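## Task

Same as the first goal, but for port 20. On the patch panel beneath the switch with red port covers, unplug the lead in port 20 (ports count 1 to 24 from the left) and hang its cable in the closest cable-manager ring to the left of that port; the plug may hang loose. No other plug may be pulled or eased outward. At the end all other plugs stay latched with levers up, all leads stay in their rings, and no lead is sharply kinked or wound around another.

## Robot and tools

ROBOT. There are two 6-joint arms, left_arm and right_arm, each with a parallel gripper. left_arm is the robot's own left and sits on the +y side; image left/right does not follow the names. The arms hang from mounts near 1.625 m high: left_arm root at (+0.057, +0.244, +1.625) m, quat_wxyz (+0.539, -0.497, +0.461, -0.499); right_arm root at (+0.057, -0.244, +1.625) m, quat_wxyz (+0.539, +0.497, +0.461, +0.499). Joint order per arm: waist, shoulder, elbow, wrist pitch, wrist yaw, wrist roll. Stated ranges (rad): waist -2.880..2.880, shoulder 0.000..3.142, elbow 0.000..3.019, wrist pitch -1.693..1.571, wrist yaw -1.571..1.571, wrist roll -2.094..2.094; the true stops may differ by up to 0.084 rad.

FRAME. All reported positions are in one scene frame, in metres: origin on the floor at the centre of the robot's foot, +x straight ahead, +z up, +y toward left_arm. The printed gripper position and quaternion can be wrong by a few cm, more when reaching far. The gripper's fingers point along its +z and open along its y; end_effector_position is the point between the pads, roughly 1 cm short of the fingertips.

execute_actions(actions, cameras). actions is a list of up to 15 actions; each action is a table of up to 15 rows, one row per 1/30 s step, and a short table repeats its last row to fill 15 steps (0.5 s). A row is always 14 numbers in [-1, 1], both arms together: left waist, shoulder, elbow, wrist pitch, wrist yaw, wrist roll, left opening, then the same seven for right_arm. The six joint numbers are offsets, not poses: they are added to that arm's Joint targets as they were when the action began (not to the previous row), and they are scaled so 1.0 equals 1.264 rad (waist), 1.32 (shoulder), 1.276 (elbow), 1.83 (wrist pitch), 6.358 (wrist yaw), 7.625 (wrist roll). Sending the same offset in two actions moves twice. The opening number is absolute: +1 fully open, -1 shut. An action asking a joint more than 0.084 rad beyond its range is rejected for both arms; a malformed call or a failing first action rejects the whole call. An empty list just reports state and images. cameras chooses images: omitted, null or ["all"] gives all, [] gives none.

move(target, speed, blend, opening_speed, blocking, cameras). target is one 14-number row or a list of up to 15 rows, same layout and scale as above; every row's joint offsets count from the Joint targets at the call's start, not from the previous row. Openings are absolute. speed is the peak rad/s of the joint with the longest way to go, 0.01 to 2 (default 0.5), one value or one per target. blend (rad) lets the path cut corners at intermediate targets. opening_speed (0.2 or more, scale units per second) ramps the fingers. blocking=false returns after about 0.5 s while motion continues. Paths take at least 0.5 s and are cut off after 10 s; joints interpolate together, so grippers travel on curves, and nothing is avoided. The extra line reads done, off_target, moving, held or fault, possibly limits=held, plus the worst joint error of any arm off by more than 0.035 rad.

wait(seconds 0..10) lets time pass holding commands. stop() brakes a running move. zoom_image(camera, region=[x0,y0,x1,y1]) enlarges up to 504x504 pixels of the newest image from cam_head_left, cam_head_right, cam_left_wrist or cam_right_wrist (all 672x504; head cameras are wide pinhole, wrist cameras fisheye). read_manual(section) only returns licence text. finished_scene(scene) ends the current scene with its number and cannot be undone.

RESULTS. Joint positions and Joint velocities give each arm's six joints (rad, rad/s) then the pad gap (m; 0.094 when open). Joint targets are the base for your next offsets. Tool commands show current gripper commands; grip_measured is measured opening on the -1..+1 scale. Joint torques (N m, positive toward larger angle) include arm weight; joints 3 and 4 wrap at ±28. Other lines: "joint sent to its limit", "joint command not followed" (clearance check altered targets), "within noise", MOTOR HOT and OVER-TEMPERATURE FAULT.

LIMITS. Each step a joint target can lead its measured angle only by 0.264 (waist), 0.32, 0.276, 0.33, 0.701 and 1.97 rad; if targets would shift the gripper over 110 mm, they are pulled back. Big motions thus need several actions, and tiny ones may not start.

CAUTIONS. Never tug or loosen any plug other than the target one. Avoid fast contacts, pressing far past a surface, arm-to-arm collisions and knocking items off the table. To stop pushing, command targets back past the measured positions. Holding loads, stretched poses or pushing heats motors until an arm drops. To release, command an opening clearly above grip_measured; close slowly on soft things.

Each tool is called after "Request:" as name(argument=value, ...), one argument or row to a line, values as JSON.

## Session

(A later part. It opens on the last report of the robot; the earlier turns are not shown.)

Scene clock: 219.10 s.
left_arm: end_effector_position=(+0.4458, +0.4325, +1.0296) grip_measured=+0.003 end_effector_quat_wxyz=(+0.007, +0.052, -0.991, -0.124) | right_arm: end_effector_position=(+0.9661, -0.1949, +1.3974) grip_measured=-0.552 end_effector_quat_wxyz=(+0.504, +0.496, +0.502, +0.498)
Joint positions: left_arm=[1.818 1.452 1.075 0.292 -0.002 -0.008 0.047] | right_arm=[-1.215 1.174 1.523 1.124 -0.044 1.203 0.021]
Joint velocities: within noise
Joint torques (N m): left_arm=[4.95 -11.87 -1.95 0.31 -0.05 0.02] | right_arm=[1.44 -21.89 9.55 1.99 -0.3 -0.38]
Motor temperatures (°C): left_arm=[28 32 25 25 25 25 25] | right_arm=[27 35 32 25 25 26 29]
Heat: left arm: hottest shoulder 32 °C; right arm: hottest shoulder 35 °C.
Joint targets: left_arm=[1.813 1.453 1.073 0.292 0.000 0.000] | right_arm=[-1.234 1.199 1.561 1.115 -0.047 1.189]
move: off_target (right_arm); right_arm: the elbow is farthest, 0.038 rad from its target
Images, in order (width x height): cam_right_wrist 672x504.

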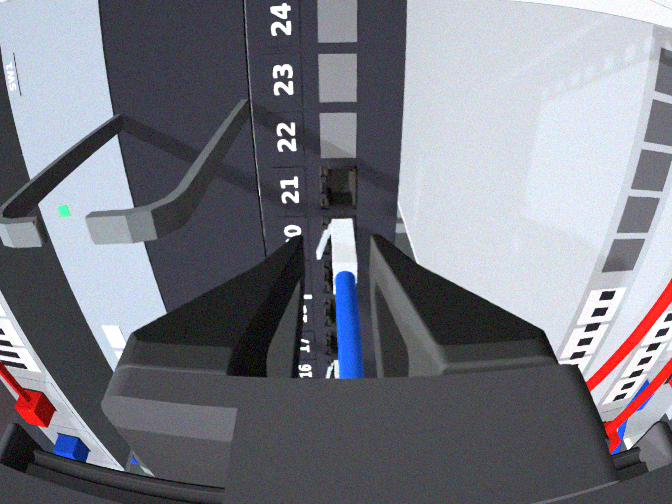

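Request:
move(
  target=[0,0,0,0,0,0,0,0,0,0,0,0,0,-0.75],
  opening_speed=0.3,
  cameras=["cam_right_wrist"],
)

Request:
zoom_image(
  camera="cam_right_wrist",
  region=[275, 175, 395, 295],
)

Scene clock: 224.93 s.
left_arm: end_effector_position=(+0.4458, +0.4325, +1.0296) grip_measured=+0.003 end_effector_quat_wxyz=(+0.007, +0.052, -0.991, -0.124) | right_arm: end_effector_position=(+0.9665, -0.1950, +1.3976) grip_measured=-0.747 end_effector_quat_wxyz=(+0.504, +0.496, +0.502, +0.498)
Joint positions: left_arm=[1.818 1.452 1.075 0.292 -0.002 -0.008 0.047] | right_arm=[-1.215 1.174 1.524 1.123 -0.044 1.203 0.012]
Joint velocities: within noise
Joint torques (N m): left_arm=[4.48 -12.28 -1.84 0.36 -0.03 0.06] | right_arm=[1.38 -21.95 9.4 2.14 -0.31 -0.37]
Motor temperatures (°C): left_arm=[28 32 25 25 25 25 25] | right_arm=[27 35 32 25 25 26 28]
Heat: left arm: hottest shoulder 32 °C; right arm: hottest shoulder 35 °C.
Joint targets: left_arm=[1.813 1.453 1.073 0.292 0.000 0.000] | right_arm=[-1.234 1.199 1.561 1.115 -0.047 1.189]
move: off_target (right_arm); right_arm: the elbow is farthest, 0.037 rad from its target
Images, in order (width x height): cam_right_wrist 672x504.

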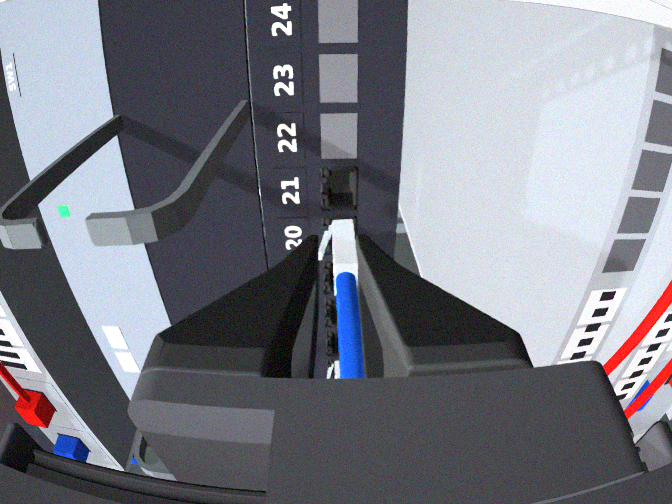

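Scaled by 4.200 from the camera's 672x504 image, which has a finer 960x720 frame.

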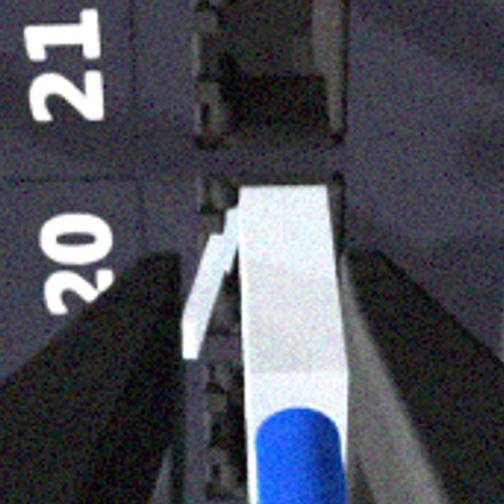

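Request:
move(
  target=[0,0,0,0,0,0,0,0,0,0,0,0,0,-0.92],
  opening_speed=0.2,
  cameras=["cam_right_wrist"],
)

Request:
zoom_image(
  camera="cam_right_wrist",
  region=[275, 175, 395, 295],
)

Scene clock: 228.00 s.
left_arm: end_effector_position=(+0.4458, +0.4325, +1.0296) grip_measured=+0.003 end_effector_quat_wxyz=(+0.007, +0.052, -0.991, -0.124) | right_arm: end_effector_position=(+0.9663, -0.1948, +1.3961) grip_measured=-0.886 end_effector_quat_wxyz=(+0.504, +0.496, +0.503, +0.497)
Joint positions: left_arm=[1.818 1.452 1.075 0.292 -0.002 -0.008 0.047] | right_arm=[-1.216 1.175 1.524 1.12 -0.044 1.203 0.005]
Joint velocities: within noise
Joint torques (N m): left_arm=[4.66 -11.87 -1.76 0.35 -0.04 0.02] | right_arm=[1.61 -22.01 9.4 2.24 -0.31 -0.36]
Motor temperatures (°C): left_arm=[28 32 25 25 25 25 25] | right_arm=[27 35 32 25 25 26 28]
Heat: left arm: hottest shoulder 32 °C; right arm: hottest shoulder 35 °C.
Joint targets: left_arm=[1.813 1.453 1.073 0.292 0.000 0.000] | right_arm=[-1.234 1.199 1.561 1.115 -0.047 1.189]
move: off_target (right_arm); right_arm: the elbow is farthest, 0.037 rad from its target
Images, in order (width x height): cam_right_wrist 672x504.

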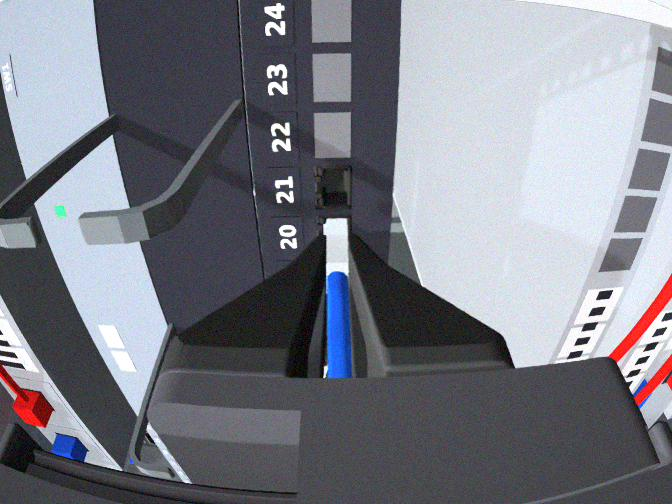

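Scaled by 4.200 from the camera's 672x504 image, which has a finer 960x720 frame.

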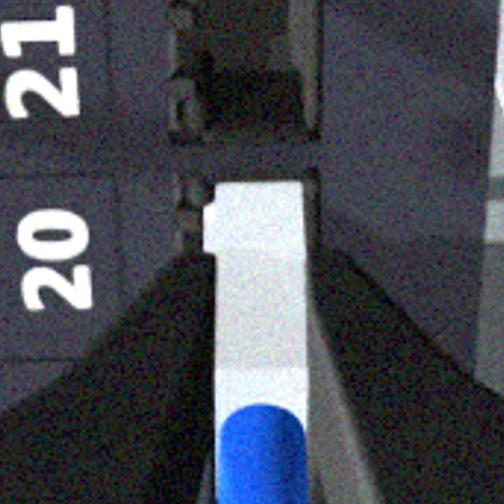

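Request:
move(
  target=[0,0,0,0,0,0,0,0,0,0,0,0,0,-1.0],
  opening_speed=0.2,
  cameras=[],
)

Request:
move(
  target=[
    [0,0,0,0,0,0,0,0,-0.0364,-0.0329,0.0109,0,0,-1.0],
    [0,0,0,0,0,0,0,-0.004,-0.0652,-0.123,0.0557,0,0,-1.0],
  ],
  speed=0.06,
  blend=0.02,
)

Request:
zoom_image(
  camera="cam_right_wrist",
  region=[240, 120, 440, 300],
)

Scene clock: 240.70 s.
left_arm: end_effector_position=(+0.4458, +0.4325, +1.0296) grip_measured=+0.003 end_effector_quat_wxyz=(+0.007, +0.052, -0.991, -0.124) | right_arm: end_effector_position=(+0.9663, -0.1948, +1.3961) grip_measured=-0.887 end_effector_quat_wxyz=(+0.504, +0.496, +0.503, +0.497)
Joint positions: left_arm=[1.818 1.452 1.075 0.292 -0.002 -0.008 0.047] | right_arm=[-1.216 1.175 1.524 1.12 -0.044 1.203 0.005]
Joint velocities: within noise
Joint torques (N m): left_arm=[4.84 -11.75 -1.81 0.31 -0.05 0.07] | right_arm=[1.55 -21.83 9.47 2.18 -0.32 -0.37]
Motor temperatures (°C): left_arm=[28 32 25 25 25 25 25] | right_arm=[27 36 32 25 25 26 29]
Heat: left arm: hottest shoulder 32 °C; right arm: hottest shoulder 36 °C.
Joint targets: left_arm=[1.813 1.453 1.073 0.292 0.000 0.000] | right_arm=[-1.234 1.199 1.561 1.115 -0.047 1.189]
move: off_target (right_arm); right_arm: the elbow is farthest, 0.037 rad from its target
No camera images: "cameras" was empty.

Scene clock: 243.77 s.
left_arm: end_effector_position=(+0.4458, +0.4325, +1.0296) grip_measured=+0.003 end_effector_quat_wxyz=(+0.007, +0.052, -0.991, -0.124) | right_arm: end_effector_position=(+0.9365, -0.1963, +1.4010) grip_measured=-0.888 end_effector_quat_wxyz=(+0.507, +0.494, +0.502, +0.497)
Joint positions: left_arm=[1.818 1.452 1.075 0.292 -0.002 -0.008 0.047] | right_arm=[-1.219 1.136 1.415 1.198 -0.044 1.202 0.005]
Joint velocities: within noise
Joint torques (N m): left_arm=[4.84 -11.99 -1.84 0.32 -0.05 0.05] | right_arm=[1.08 -25.23 4.41 3.08 -0.31 -0.38]
Motor temperatures (°C): left_arm=[28 32 25 25 25 25 25] | right_arm=[27 36 32 25 25 26 29]
Heat: left arm: hottest shoulder 32 °C; right arm: hottest shoulder 36 °C.
Joint targets: left_arm=[1.813 1.453 1.073 0.292 0.000 0.000] | right_arm=[-1.239 1.113 1.405 1.217 -0.047 1.189]
move: done

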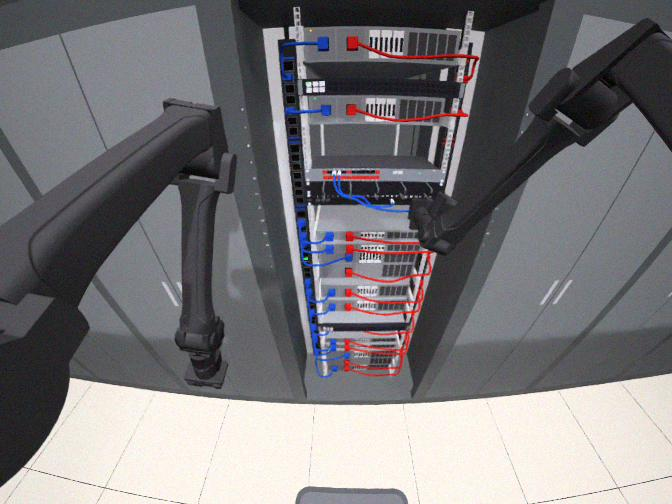

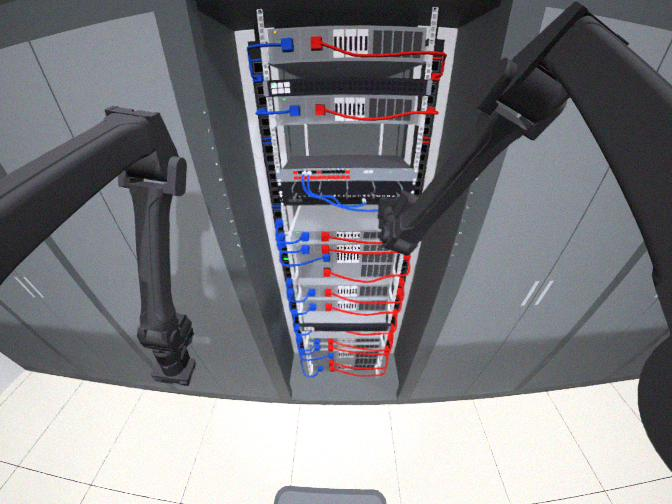

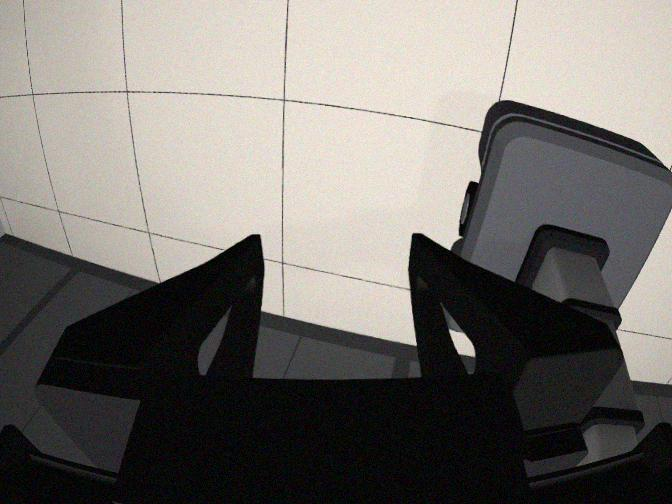

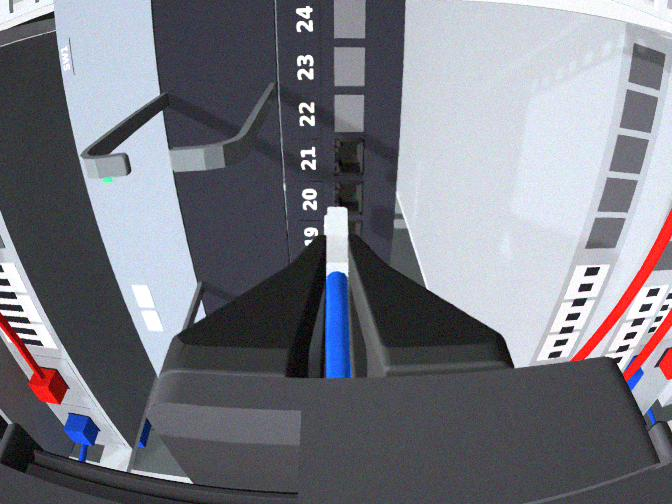

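Scaled by 2.520 from the camera's 672x504 image, which has a finer 960x720 frame.

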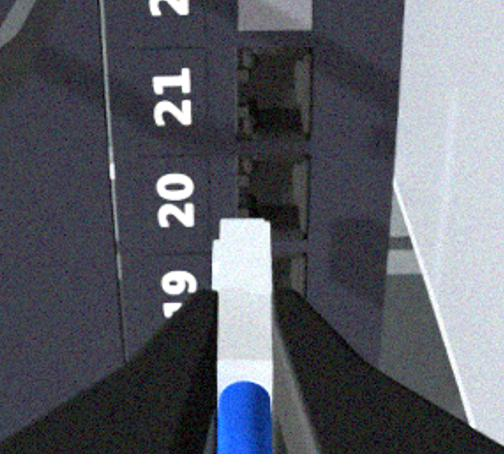

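Request:
move(
  target=[
    [0,0,0,0,0,0,0,0,-0.025,-0.0878,0.0432,0,0,-1.0],
    [0,0,0,0,0,0,0,-0.1646,-0.0788,-0.1677,0.0372,-0.0577,0.0319,-1.0],
  ],
  speed=0.15,
  blend=0.03,
)

Request:
zoom_image(
  camera="cam_head_left",
  region=[300, 150, 460, 250],
)

Request:
zoom_image(
  camera="cam_head_right",
  region=[270, 150, 430, 250],
)

Scene clock: 265.30 s.
left_arm: end_effector_position=(+0.4458, +0.4325, +1.0296) grip_measured=+0.003 end_effector_quat_wxyz=(+0.007, +0.052, -0.991, -0.124) | right_arm: end_effector_position=(+0.8678, -0.1967, +1.4103) grip_measured=-0.888 end_effector_quat_wxyz=(+0.411, +0.401, +0.575, +0.583)
Joint positions: left_arm=[1.818 1.452 1.075 0.292 -0.002 -0.008 0.047] | right_arm=[-1.426 1.031 1.201 1.276 -0.411 1.416 0.005]
Joint velocities: within noise
Joint torques (N m): left_arm=[4.95 -11.63 -1.84 0.31 -0.06 0.09] | right_arm=[-0.56 -24 3.49 2.85 -0.2 -0.13]
Motor temperatures (°C): left_arm=[28 32 25 25 25 25 25] | right_arm=[27 37 31 25 25 26 30]
Heat: left arm: hottest shoulder 32 °C; right arm: hottest shoulder 37 °C.
Joint targets: left_arm=[1.813 1.453 1.073 0.292 0.000 0.000] | right_arm=[-1.447 1.009 1.190 1.285 -0.414 1.432]
move: done

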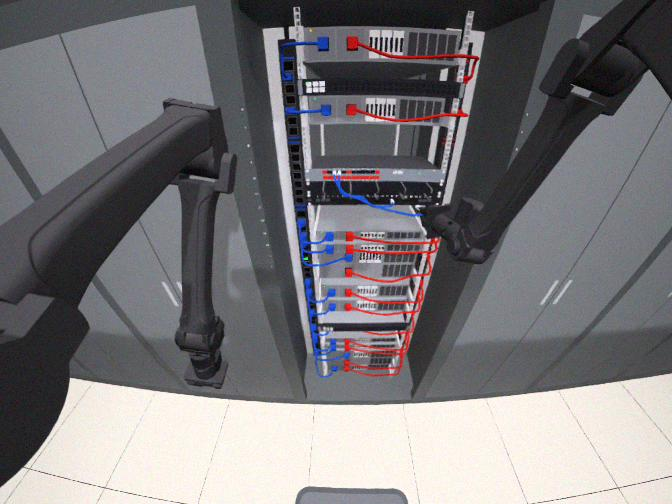

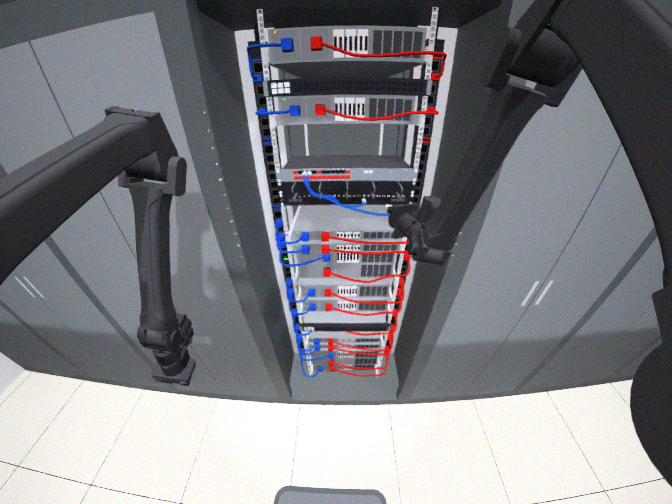

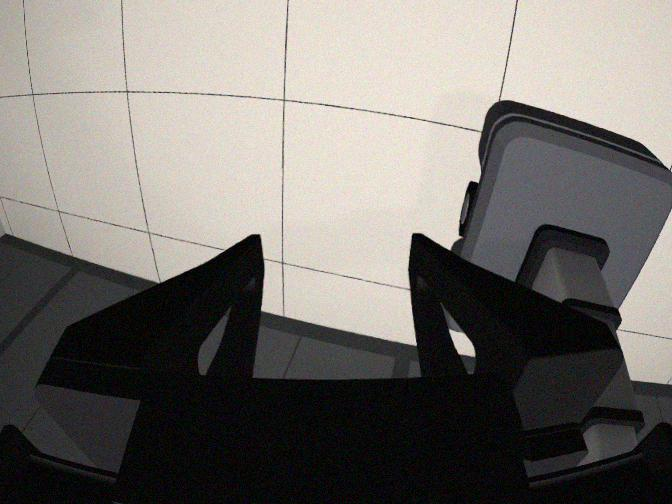

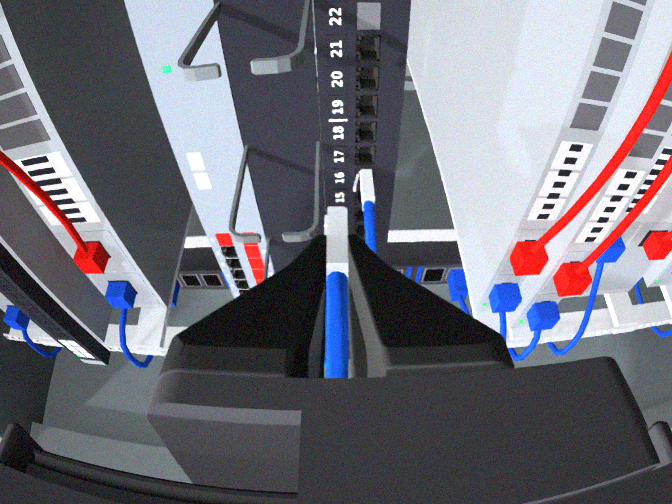

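Scaled by 3.150 from the camera's 672x504 image, which has a finer 960x720 frame.

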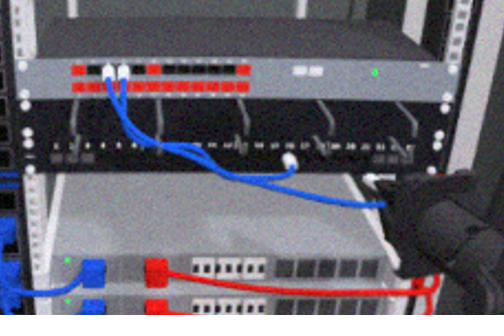

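Scaled by 3.150 from the camera's 672x504 image, which has a finer 960x720 frame.

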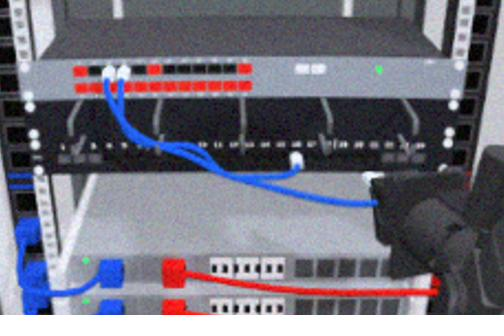

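Request:
move(
  target=[
    [-0.4059,0,0,0,0,0,0,0,0,0,0,0,0,-1.0],
    [-0.4059,-0.1477,0.0792,0.6415,0.0142,-0.0868,0,0,0,0,0,0,0,-1.0],
    [-0.9328,-0.1477,0.0792,0.6415,0.0142,-0.0868,0,0,0,0,0,0,0,-1.0],
  ],
  speed=[0.8,0.7,0.4],
  blend=0.1,
)

Scene clock: 291.47 s.
left_arm: end_effector_position=(+0.8087, -0.0340, +1.4504) grip_measured=+0.003 end_effector_quat_wxyz=(+0.462, -0.458, +0.531, -0.544) | right_arm: end_effector_position=(+0.8674, -0.1966, +1.4099) grip_measured=-0.888 end_effector_quat_wxyz=(+0.410, +0.401, +0.575, +0.583)
Joint positions: left_arm=[0.645 1.266 1.162 1.452 0.09 -0.654 0.047] | right_arm=[-1.426 1.031 1.2 1.276 -0.411 1.418 0.005]
Joint velocities: within noise
Joint torques (N m): left_arm=[-8.23 -10.46 2.67 1.47 0.59 -0.01] | right_arm=[-0.67 -24.12 3.51 2.82 -0.17 -0.1]
Motor temperatures (°C): left_arm=[28 32 25 25 25 25 25] | right_arm=[27 39 30 25 25 26 30]
Heat: left arm: hottest shoulder 32 °C; right arm: hottest shoulder 39 °C.
Joint targets: left_arm=[0.634 1.258 1.174 1.466 0.091 -0.662] | right_arm=[-1.447 1.009 1.190 1.285 -0.413 1.433]
move: done

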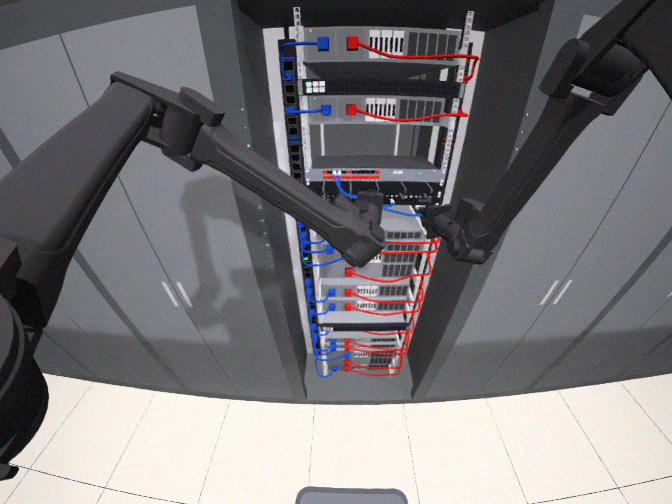

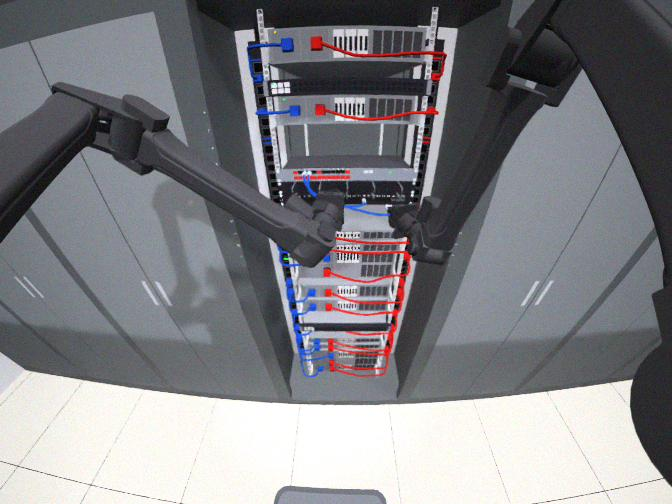

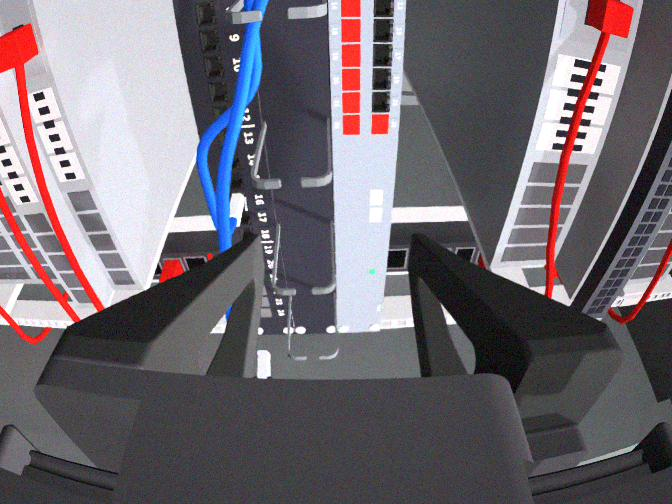

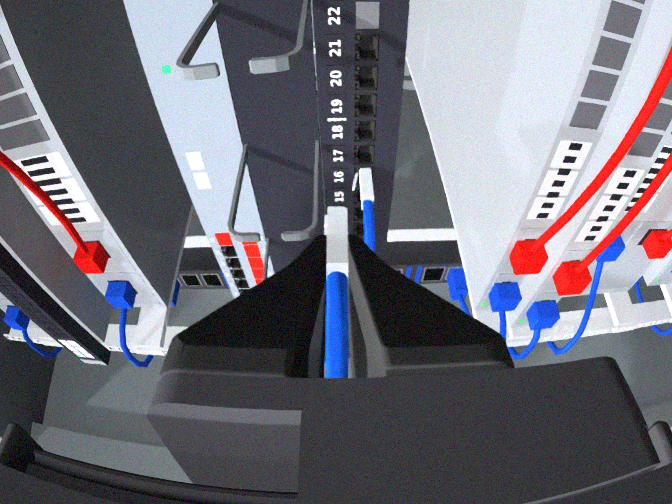

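Request:
move(
  target=[0.0498,0.1398,0.1426,-0.1049,0.0178,0,0,0,0,0,0,0,0,-1.0],
  speed=0.12,
)

Request:
zoom_image(
  camera="cam_head_left",
  region=[300, 150, 460, 250],
)

Request:
zoom_image(
  camera="cam_head_right",
  region=[270, 150, 430, 250],
)

Scene clock: 309.97 s.
left_arm: end_effector_position=(+0.8140, -0.1153, +1.3910) grip_measured=+0.003 end_effector_quat_wxyz=(+0.409, -0.406, +0.578, -0.578) | right_arm: end_effector_position=(+0.8674, -0.1966, +1.4099) grip_measured=-0.888 end_effector_quat_wxyz=(+0.410, +0.401, +0.575, +0.583)
Joint positions: left_arm=[0.679 1.431 1.342 1.282 0.202 -0.654 0.047] | right_arm=[-1.426 1.031 1.2 1.276 -0.411 1.418 0.005]
Joint velocities: within noise
Joint torques (N m): left_arm=[-7.77 -10.11 2.96 0.85 0.62 0] | right_arm=[-0.56 -24.18 3.54 2.88 -0.17 -0.11]
Motor temperatures (°C): left_arm=[28 31 25 25 25 25 25] | right_arm=[27 40 29 25 25 26 30]
Heat: left arm: hottest shoulder 31 °C; right arm: hottest shoulder 40 °C.
Joint targets: left_arm=[0.697 1.443 1.356 1.274 0.204 -0.662] | right_arm=[-1.447 1.009 1.190 1.285 -0.414 1.433]
move: done

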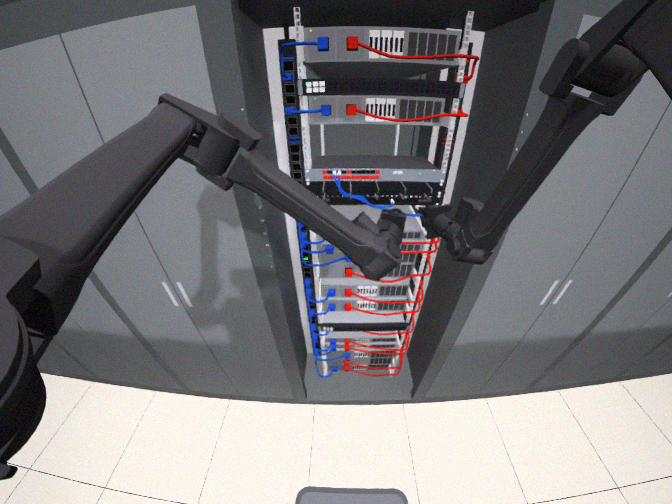

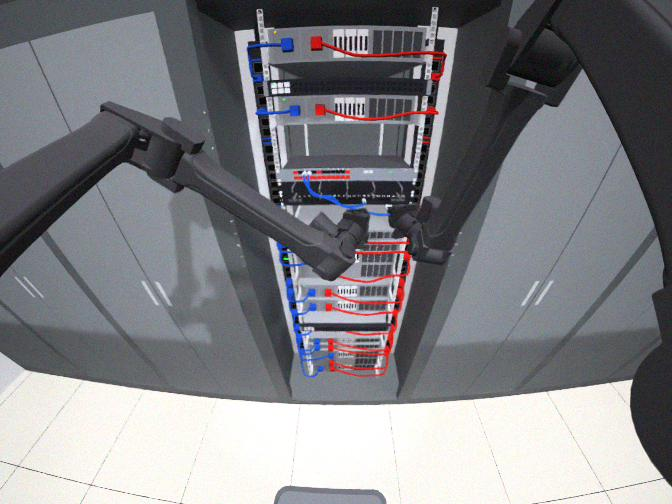

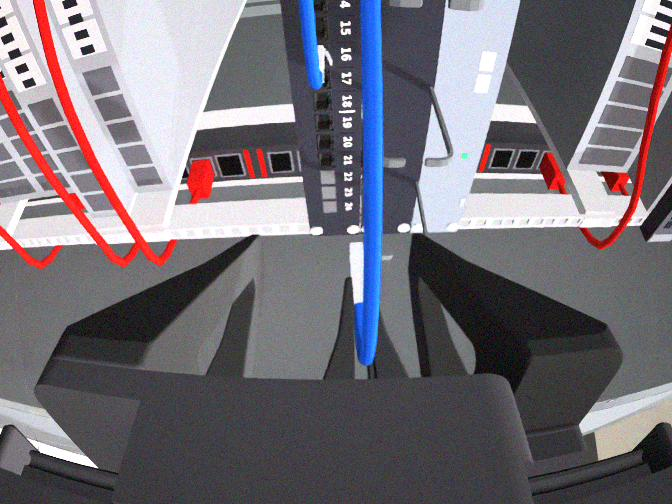

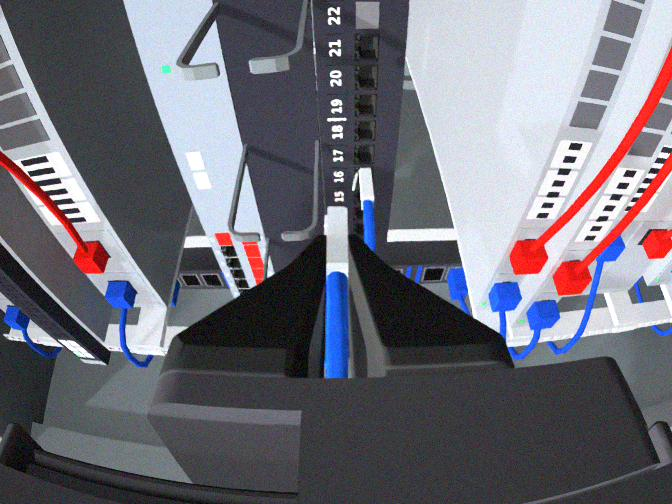

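Scaled by 3.150 from the camera's 672x504 image, which has a finer 960x720 frame.

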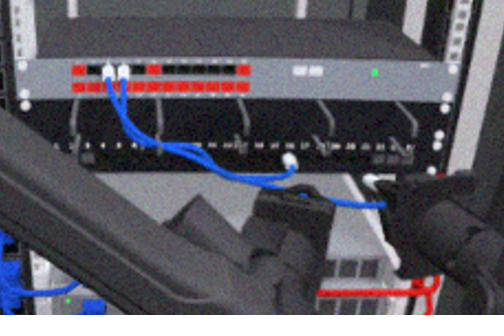

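Scaled by 3.150 from the camera's 672x504 image, which has a finer 960x720 frame.

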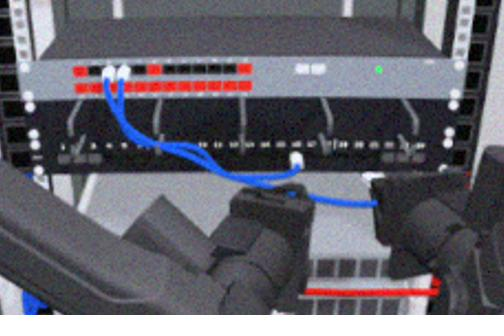

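Request:
zoom_image(
  camera="cam_left_wrist",
  region=[260, 180, 460, 380],
)

Scaled by 2.520 from the camera's 672x504 image, which has a finer 960x720 frame.

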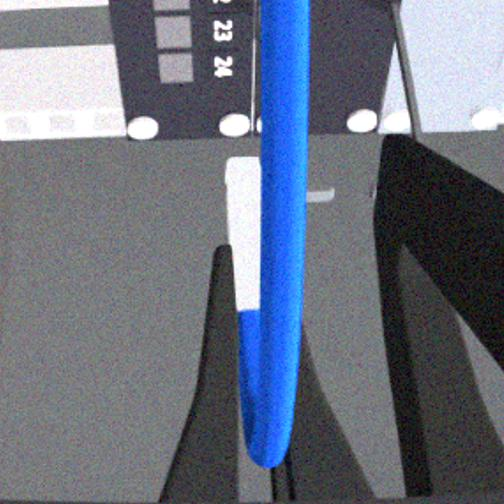

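Request:
move(
  target=[-0.0514,0,0.0306,-0.0268,-0.0016,0.0049,0,0,0,0,0,0,0,-1.0],
  speed=0.05,
  cameras=["cam_left_wrist"],
)

Request:
zoom_image(
  camera="cam_left_wrist",
  region=[260, 180, 460, 380],
)

Scene clock: 334.13 s.
left_arm: end_effector_position=(+0.8275, -0.1252, +1.4019) grip_measured=+0.003 end_effector_quat_wxyz=(+0.404, -0.406, +0.578, -0.582) | right_arm: end_effector_position=(+0.8674, -0.1966, +1.4099) grip_measured=-0.888 end_effector_quat_wxyz=(+0.410, +0.401, +0.575, +0.583)
Joint positions: left_arm=[0.648 1.431 1.38 1.233 0.196 -0.633 0.047] | right_arm=[-1.426 1.031 1.2 1.276 -0.411 1.418 0.005]
Joint velocities: within noise
Joint torques (N m): left_arm=[-11.22 -10.17 3.08 0.83 0.46 0.18] | right_arm=[-0.5 -24.23 3.54 2.86 -0.17 -0.12]
Motor temperatures (°C): left_arm=[28 31 25 25 25 25 25] | right_arm=[27 40 29 25 25 26 31]
Heat: left arm: hottest shoulder 31 °C; right arm: hottest shoulder 40 °C.
Joint targets: left_arm=[0.632 1.443 1.395 1.225 0.193 -0.625] | right_arm=[-1.447 1.009 1.190 1.285 -0.414 1.432]
move: done
Images, in order (width x height): cam_left_wrist 672x504.

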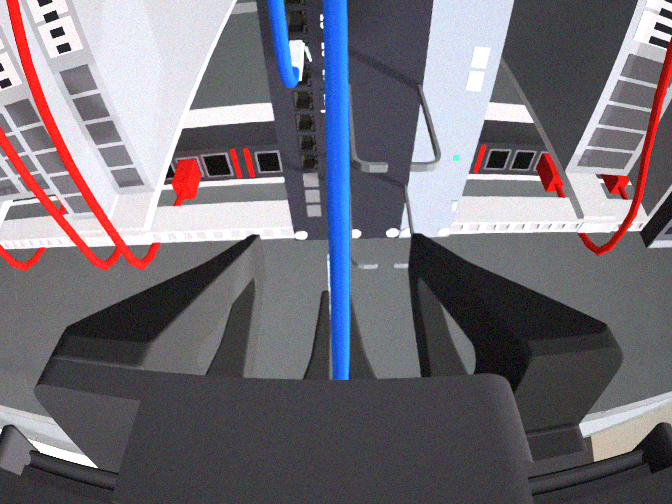

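Scaled by 2.520 from the camera's 672x504 image, which has a finer 960x720 frame.

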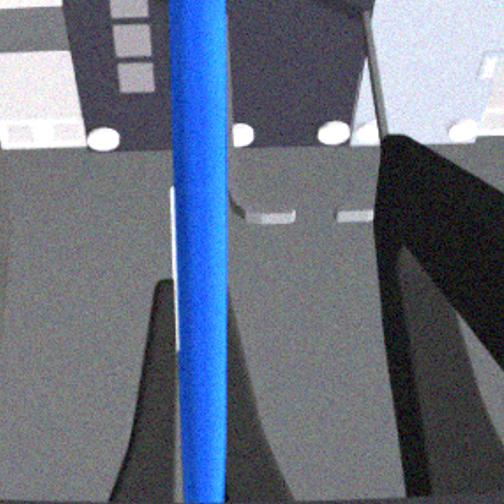

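Request:
move(
  target=[0,0,0,0,0,0,-0.8,0,0,0,0,0,0,-1.0],
  opening_speed=0.5,
  cameras=["cam_left_wrist"],
)

Request:
move(
  target=[0,0,0,0,0,0,-1,0,0,0,0,0,0,-1.0],
  opening_speed=0.2,
)

Scene clock: 339.07 s.
left_arm: end_effector_position=(+0.8278, -0.1251, +1.4019) grip_measured=-0.796 end_effector_quat_wxyz=(+0.405, -0.406, +0.578, -0.581) | right_arm: end_effector_position=(+0.8674, -0.1966, +1.4099) grip_measured=-0.888 end_effector_quat_wxyz=(+0.410, +0.401, +0.575, +0.583)
Joint positions: left_arm=[0.648 1.431 1.38 1.233 0.195 -0.632 0.01] | right_arm=[-1.426 1.031 1.2 1.276 -0.411 1.418 0.005]
Joint velocities: within noise
Joint torques (N m): left_arm=[-11.16 -9.76 3.06 0.8 0.44 0.18] | right_arm=[-0.62 -24.06 3.55 2.86 -0.17 -0.11]
Motor temperatures (°C): left_arm=[28 31 25 25 25 25 25] | right_arm=[27 40 29 25 25 26 31]
Heat: left arm: hottest shoulder 31 °C; right arm: hottest shoulder 40 °C.
Joint targets: left_arm=[0.632 1.443 1.395 1.225 0.193 -0.625] | right_arm=[-1.447 1.009 1.190 1.285 -0.414 1.432]
move: done
Images, in order (width x height): cam_left_wrist 672x504.

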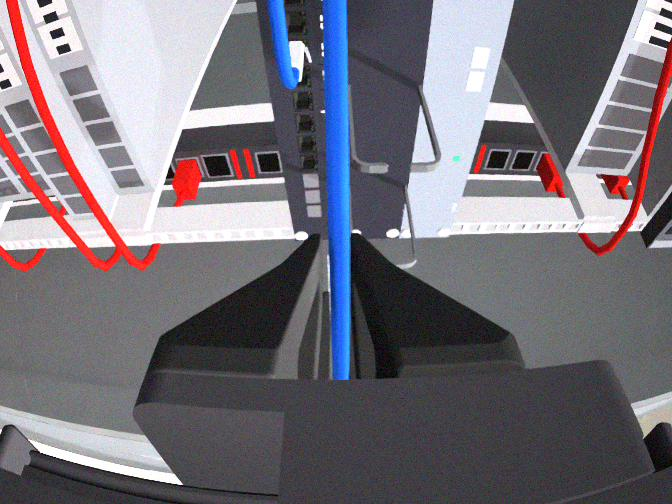

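Scene clock: 340.27 s.
left_arm: end_effector_position=(+0.8278, -0.1251, +1.4019) grip_measured=-0.905 end_effector_quat_wxyz=(+0.405, -0.406, +0.578, -0.581) | right_arm: end_effector_position=(+0.8674, -0.1966, +1.4099) grip_measured=-0.888 end_effector_quat_wxyz=(+0.410, +0.401, +0.575, +0.583)
Joint positions: left_arm=[0.648 1.431 1.38 1.233 0.195 -0.632 0.004] | right_arm=[-1.426 1.031 1.2 1.276 -0.411 1.418 0.005]
Joint velocities: within noise
Joint torques (N m): left_arm=[-11.46 -10.11 3.08 0.7 0.47 0.17] | right_arm=[-0.38 -24 3.63 2.8 -0.17 -0.11]
Motor temperatures (°C): left_arm=[29 31 25 25 25 25 25] | right_arm=[27 40 29 25 25 26 31]
Heat: left arm: hottest shoulder 31 °C; right arm: hottest shoulder 40 °C.
Joint targets: left_arm=[0.632 1.443 1.395 1.225 0.193 -0.625] | right_arm=[-1.447 1.009 1.190 1.285 -0.414 1.432]
move: done

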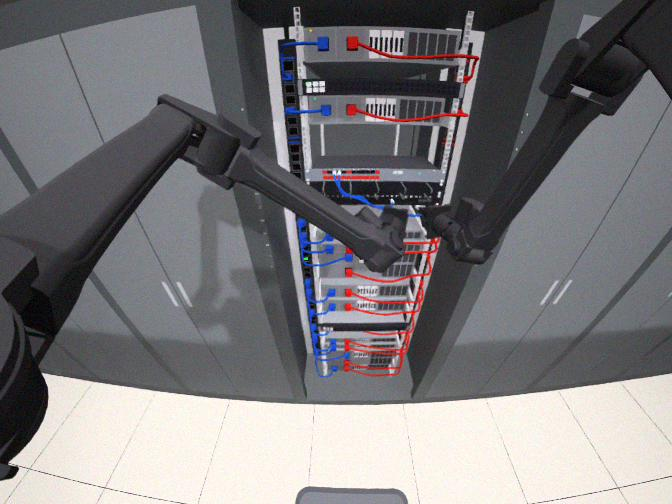

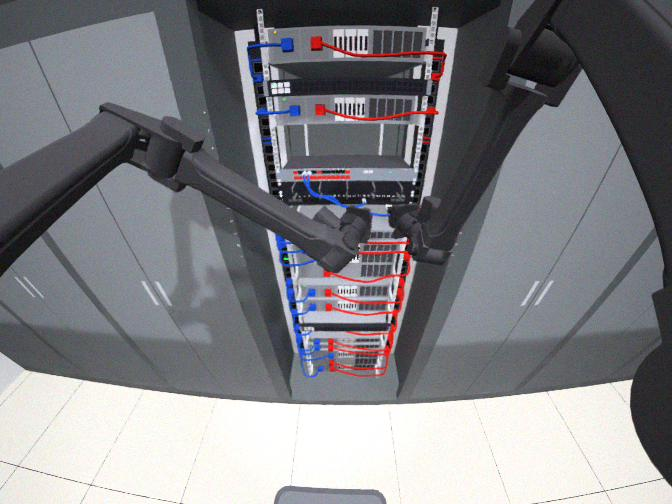

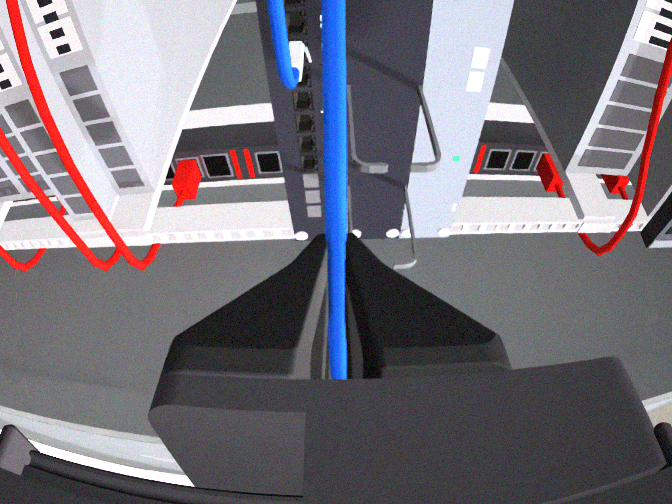

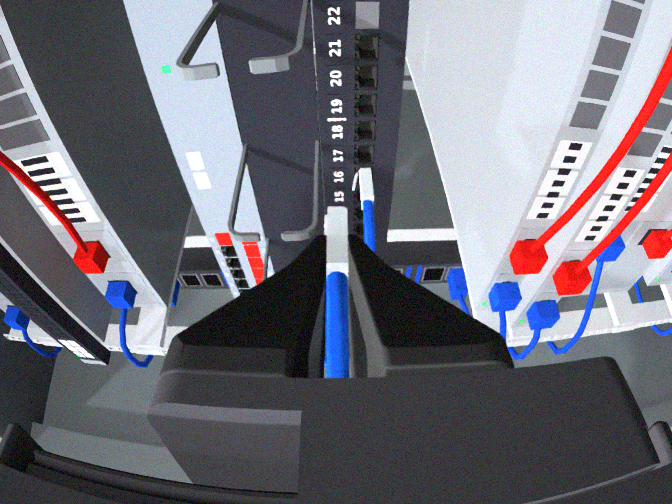

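Request:
move(
  target=[0,0,0,0,0,0,-1,0,0,0,0,0,0,-0.4],
  opening_speed=0.3,
  cameras=["cam_left_wrist","cam_right_wrist","cam_head_left"],
)

Request:
zoom_image(
  camera="cam_left_wrist",
  region=[240, 180, 480, 380],
)

Scene clock: 348.57 s.
left_arm: end_effector_position=(+0.8288, -0.1245, +1.4019) grip_measured=-0.905 end_effector_quat_wxyz=(+0.405, -0.407, +0.577, -0.580) | right_arm: end_effector_position=(+0.8678, -0.1986, +1.4108) grip_measured=-0.403 end_effector_quat_wxyz=(+0.412, +0.400, +0.576, +0.582)
Joint positions: left_arm=[0.648 1.431 1.382 1.233 0.193 -0.632 0.004] | right_arm=[-1.433 1.028 1.2 1.276 -0.411 1.418 0.028]
Joint velocities: within noise
Joint torques (N m): left_arm=[-11.22 -9.82 2.85 0.87 0.57 0.17] | right_arm=[-0.15 -23.82 3.58 2.82 -0.17 -0.12]
Motor temperatures (°C): left_arm=[29 30 25 25 25 25 26] | right_arm=[27 40 29 25 25 26 31]
Heat: left arm: hottest shoulder 30 °C; right arm: hottest shoulder 40 °C.
Joint targets: left_arm=[0.632 1.443 1.395 1.225 0.193 -0.625] | right_arm=[-1.447 1.009 1.190 1.285 -0.414 1.433]
move: done
Images, in order (width x height): cam_head_left 672x504, cam_left_wrist 672x504, cam_right_wrist 672x504.

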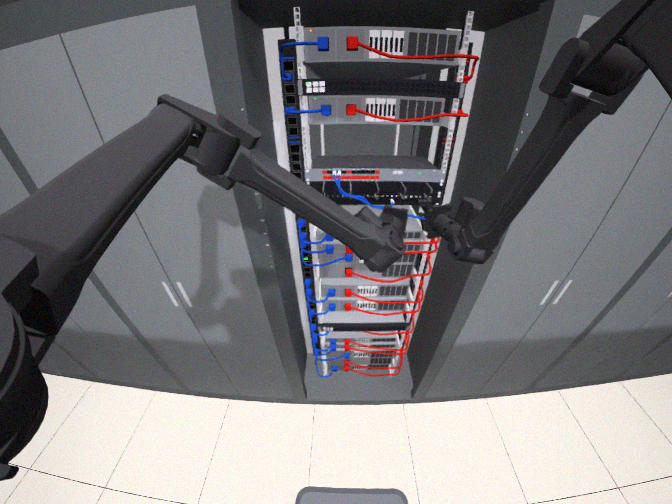

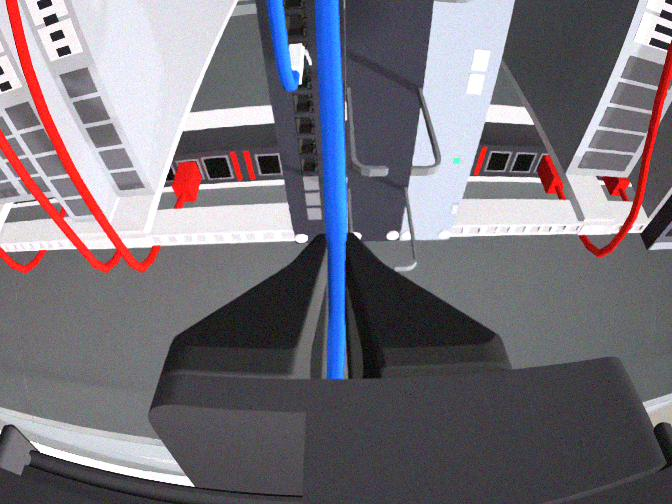

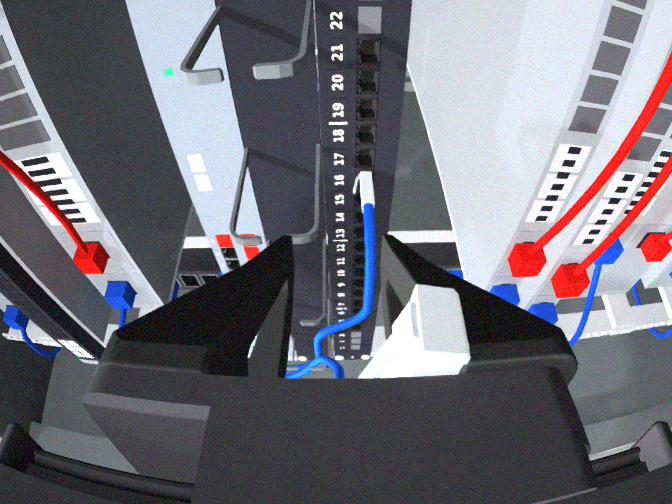

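Scaled by 2.100 from the camera's 672x504 image, which has a finer 960x720 frame.

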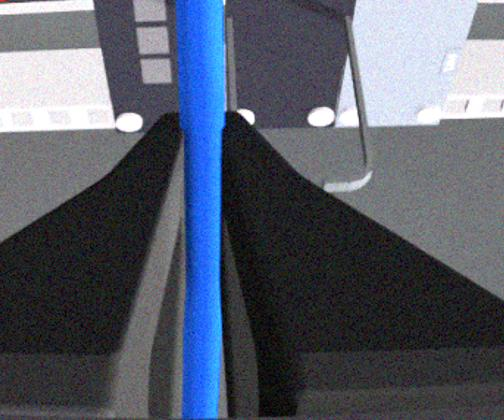

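Request:
zoom_image(
  camera="cam_right_wrist",
  region=[270, 220, 500, 390],
)

Request:
zoom_image(
  camera="cam_head_left",
  region=[360, 180, 480, 270],
)

Scaled by 2.191 from the camera's 672x504 image, which has a finer 960x720 frame.

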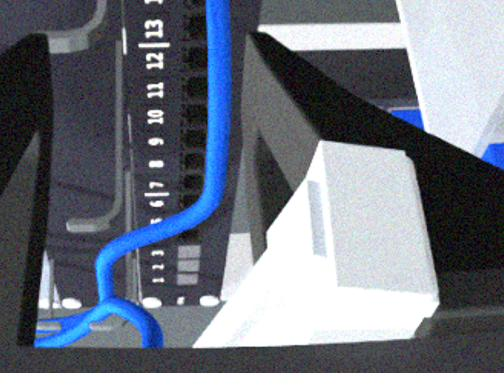

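Scaled by 4.200 from the camera's 672x504 image, which has a finer 960x720 frame.

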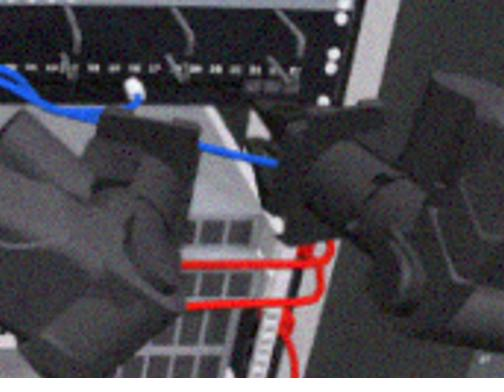

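Request:
move(
  target=[0,0,0,0,0,0,-1,0,0,0,0,0,0,0.1],
  opening_speed=0.4,
  cameras=["cam_right_wrist"],
)

Request:
zoom_image(
  camera="cam_right_wrist",
  region=[270, 220, 500, 390],
)

Scene clock: 365.73 s.
left_arm: end_effector_position=(+0.8288, -0.1245, +1.4019) grip_measured=-0.905 end_effector_quat_wxyz=(+0.405, -0.407, +0.578, -0.580) | right_arm: end_effector_position=(+0.8678, -0.1986, +1.4108) grip_measured=+0.097 end_effector_quat_wxyz=(+0.412, +0.400, +0.576, +0.582)
Joint positions: left_arm=[0.648 1.431 1.382 1.233 0.193 -0.632 0.004] | right_arm=[-1.433 1.028 1.2 1.276 -0.411 1.418 0.052]
Joint velocities: within noise
Joint torques (N m): left_arm=[-11.46 -9.88 2.96 0.8 0.57 0.14] | right_arm=[0.03 -23.82 3.58 2.84 -0.17 -0.12]
Motor temperatures (°C): left_arm=[29 30 25 25 25 25 26] | right_arm=[27 39 28 25 25 26 30]
Heat: left arm: hottest shoulder 30 °C; right arm: hottest shoulder 39 °C.
Joint targets: left_arm=[0.632 1.443 1.395 1.225 0.193 -0.625] | right_arm=[-1.447 1.009 1.190 1.285 -0.414 1.433]
move: done
Images, in order (width x height): cam_right_wrist 672x504.

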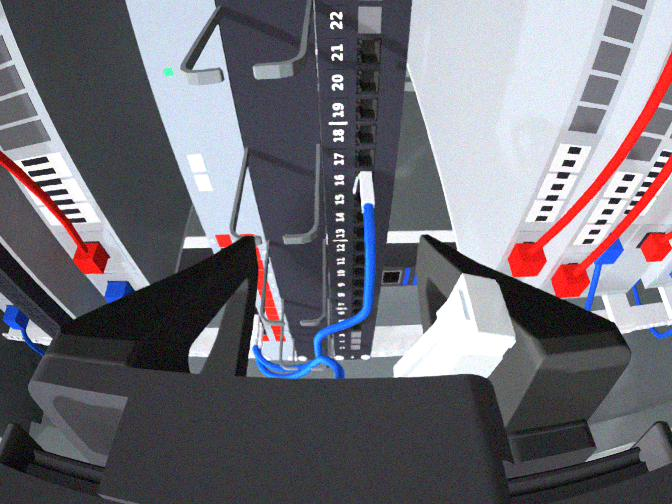

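Scaled by 2.191 from the camera's 672x504 image, which has a finer 960x720 frame.

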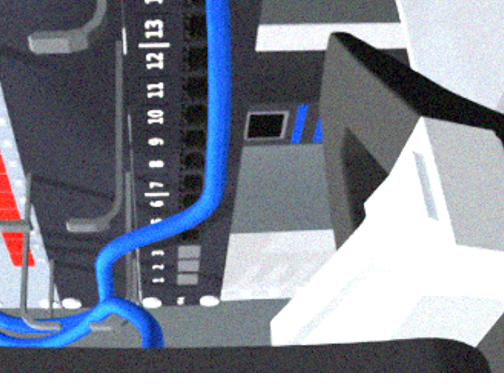

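Request:
move(
  target=[0,0,0,0,0,0,-1,0,0,0,0,0,0,0.7],
  opening_speed=0.5,
  cameras=["cam_right_wrist"],
)

Scene clock: 373.33 s.
left_arm: end_effector_position=(+0.8288, -0.1245, +1.4019) grip_measured=-0.905 end_effector_quat_wxyz=(+0.405, -0.407, +0.578, -0.580) | right_arm: end_effector_position=(+0.8678, -0.1986, +1.4108) grip_measured=+0.697 end_effector_quat_wxyz=(+0.412, +0.400, +0.576, +0.582)
Joint positions: left_arm=[0.648 1.431 1.382 1.233 0.193 -0.632 0.004] | right_arm=[-1.433 1.028 1.2 1.276 -0.411 1.418 0.08]
Joint velocities: within noise
Joint torques (N m): left_arm=[-11.11 -9.99 2.99 0.81 0.55 0.18] | right_arm=[-0.15 -23.82 3.58 2.89 -0.16 -0.11]
Motor temperatures (°C): left_arm=[29 30 25 25 25 25 26] | right_arm=[27 38 28 25 25 26 30]
Heat: left arm: hottest shoulder 30 °C; right arm: hottest shoulder 38 °C.
Joint targets: left_arm=[0.632 1.443 1.395 1.225 0.193 -0.625] | right_arm=[-1.447 1.009 1.190 1.285 -0.414 1.433]
move: done
Images, in order (width x height): cam_right_wrist 672x504.

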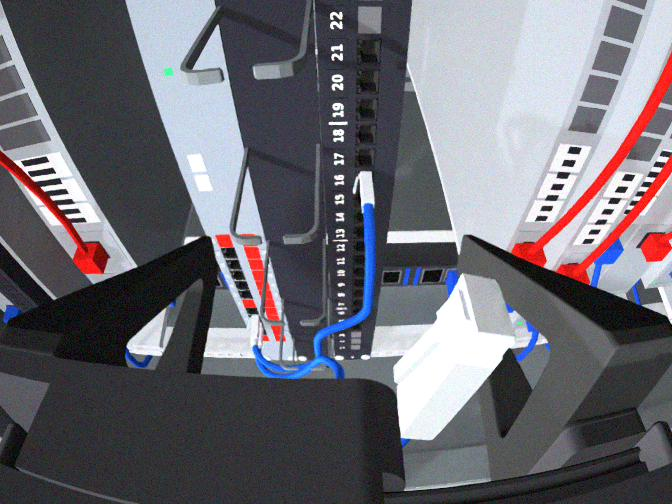

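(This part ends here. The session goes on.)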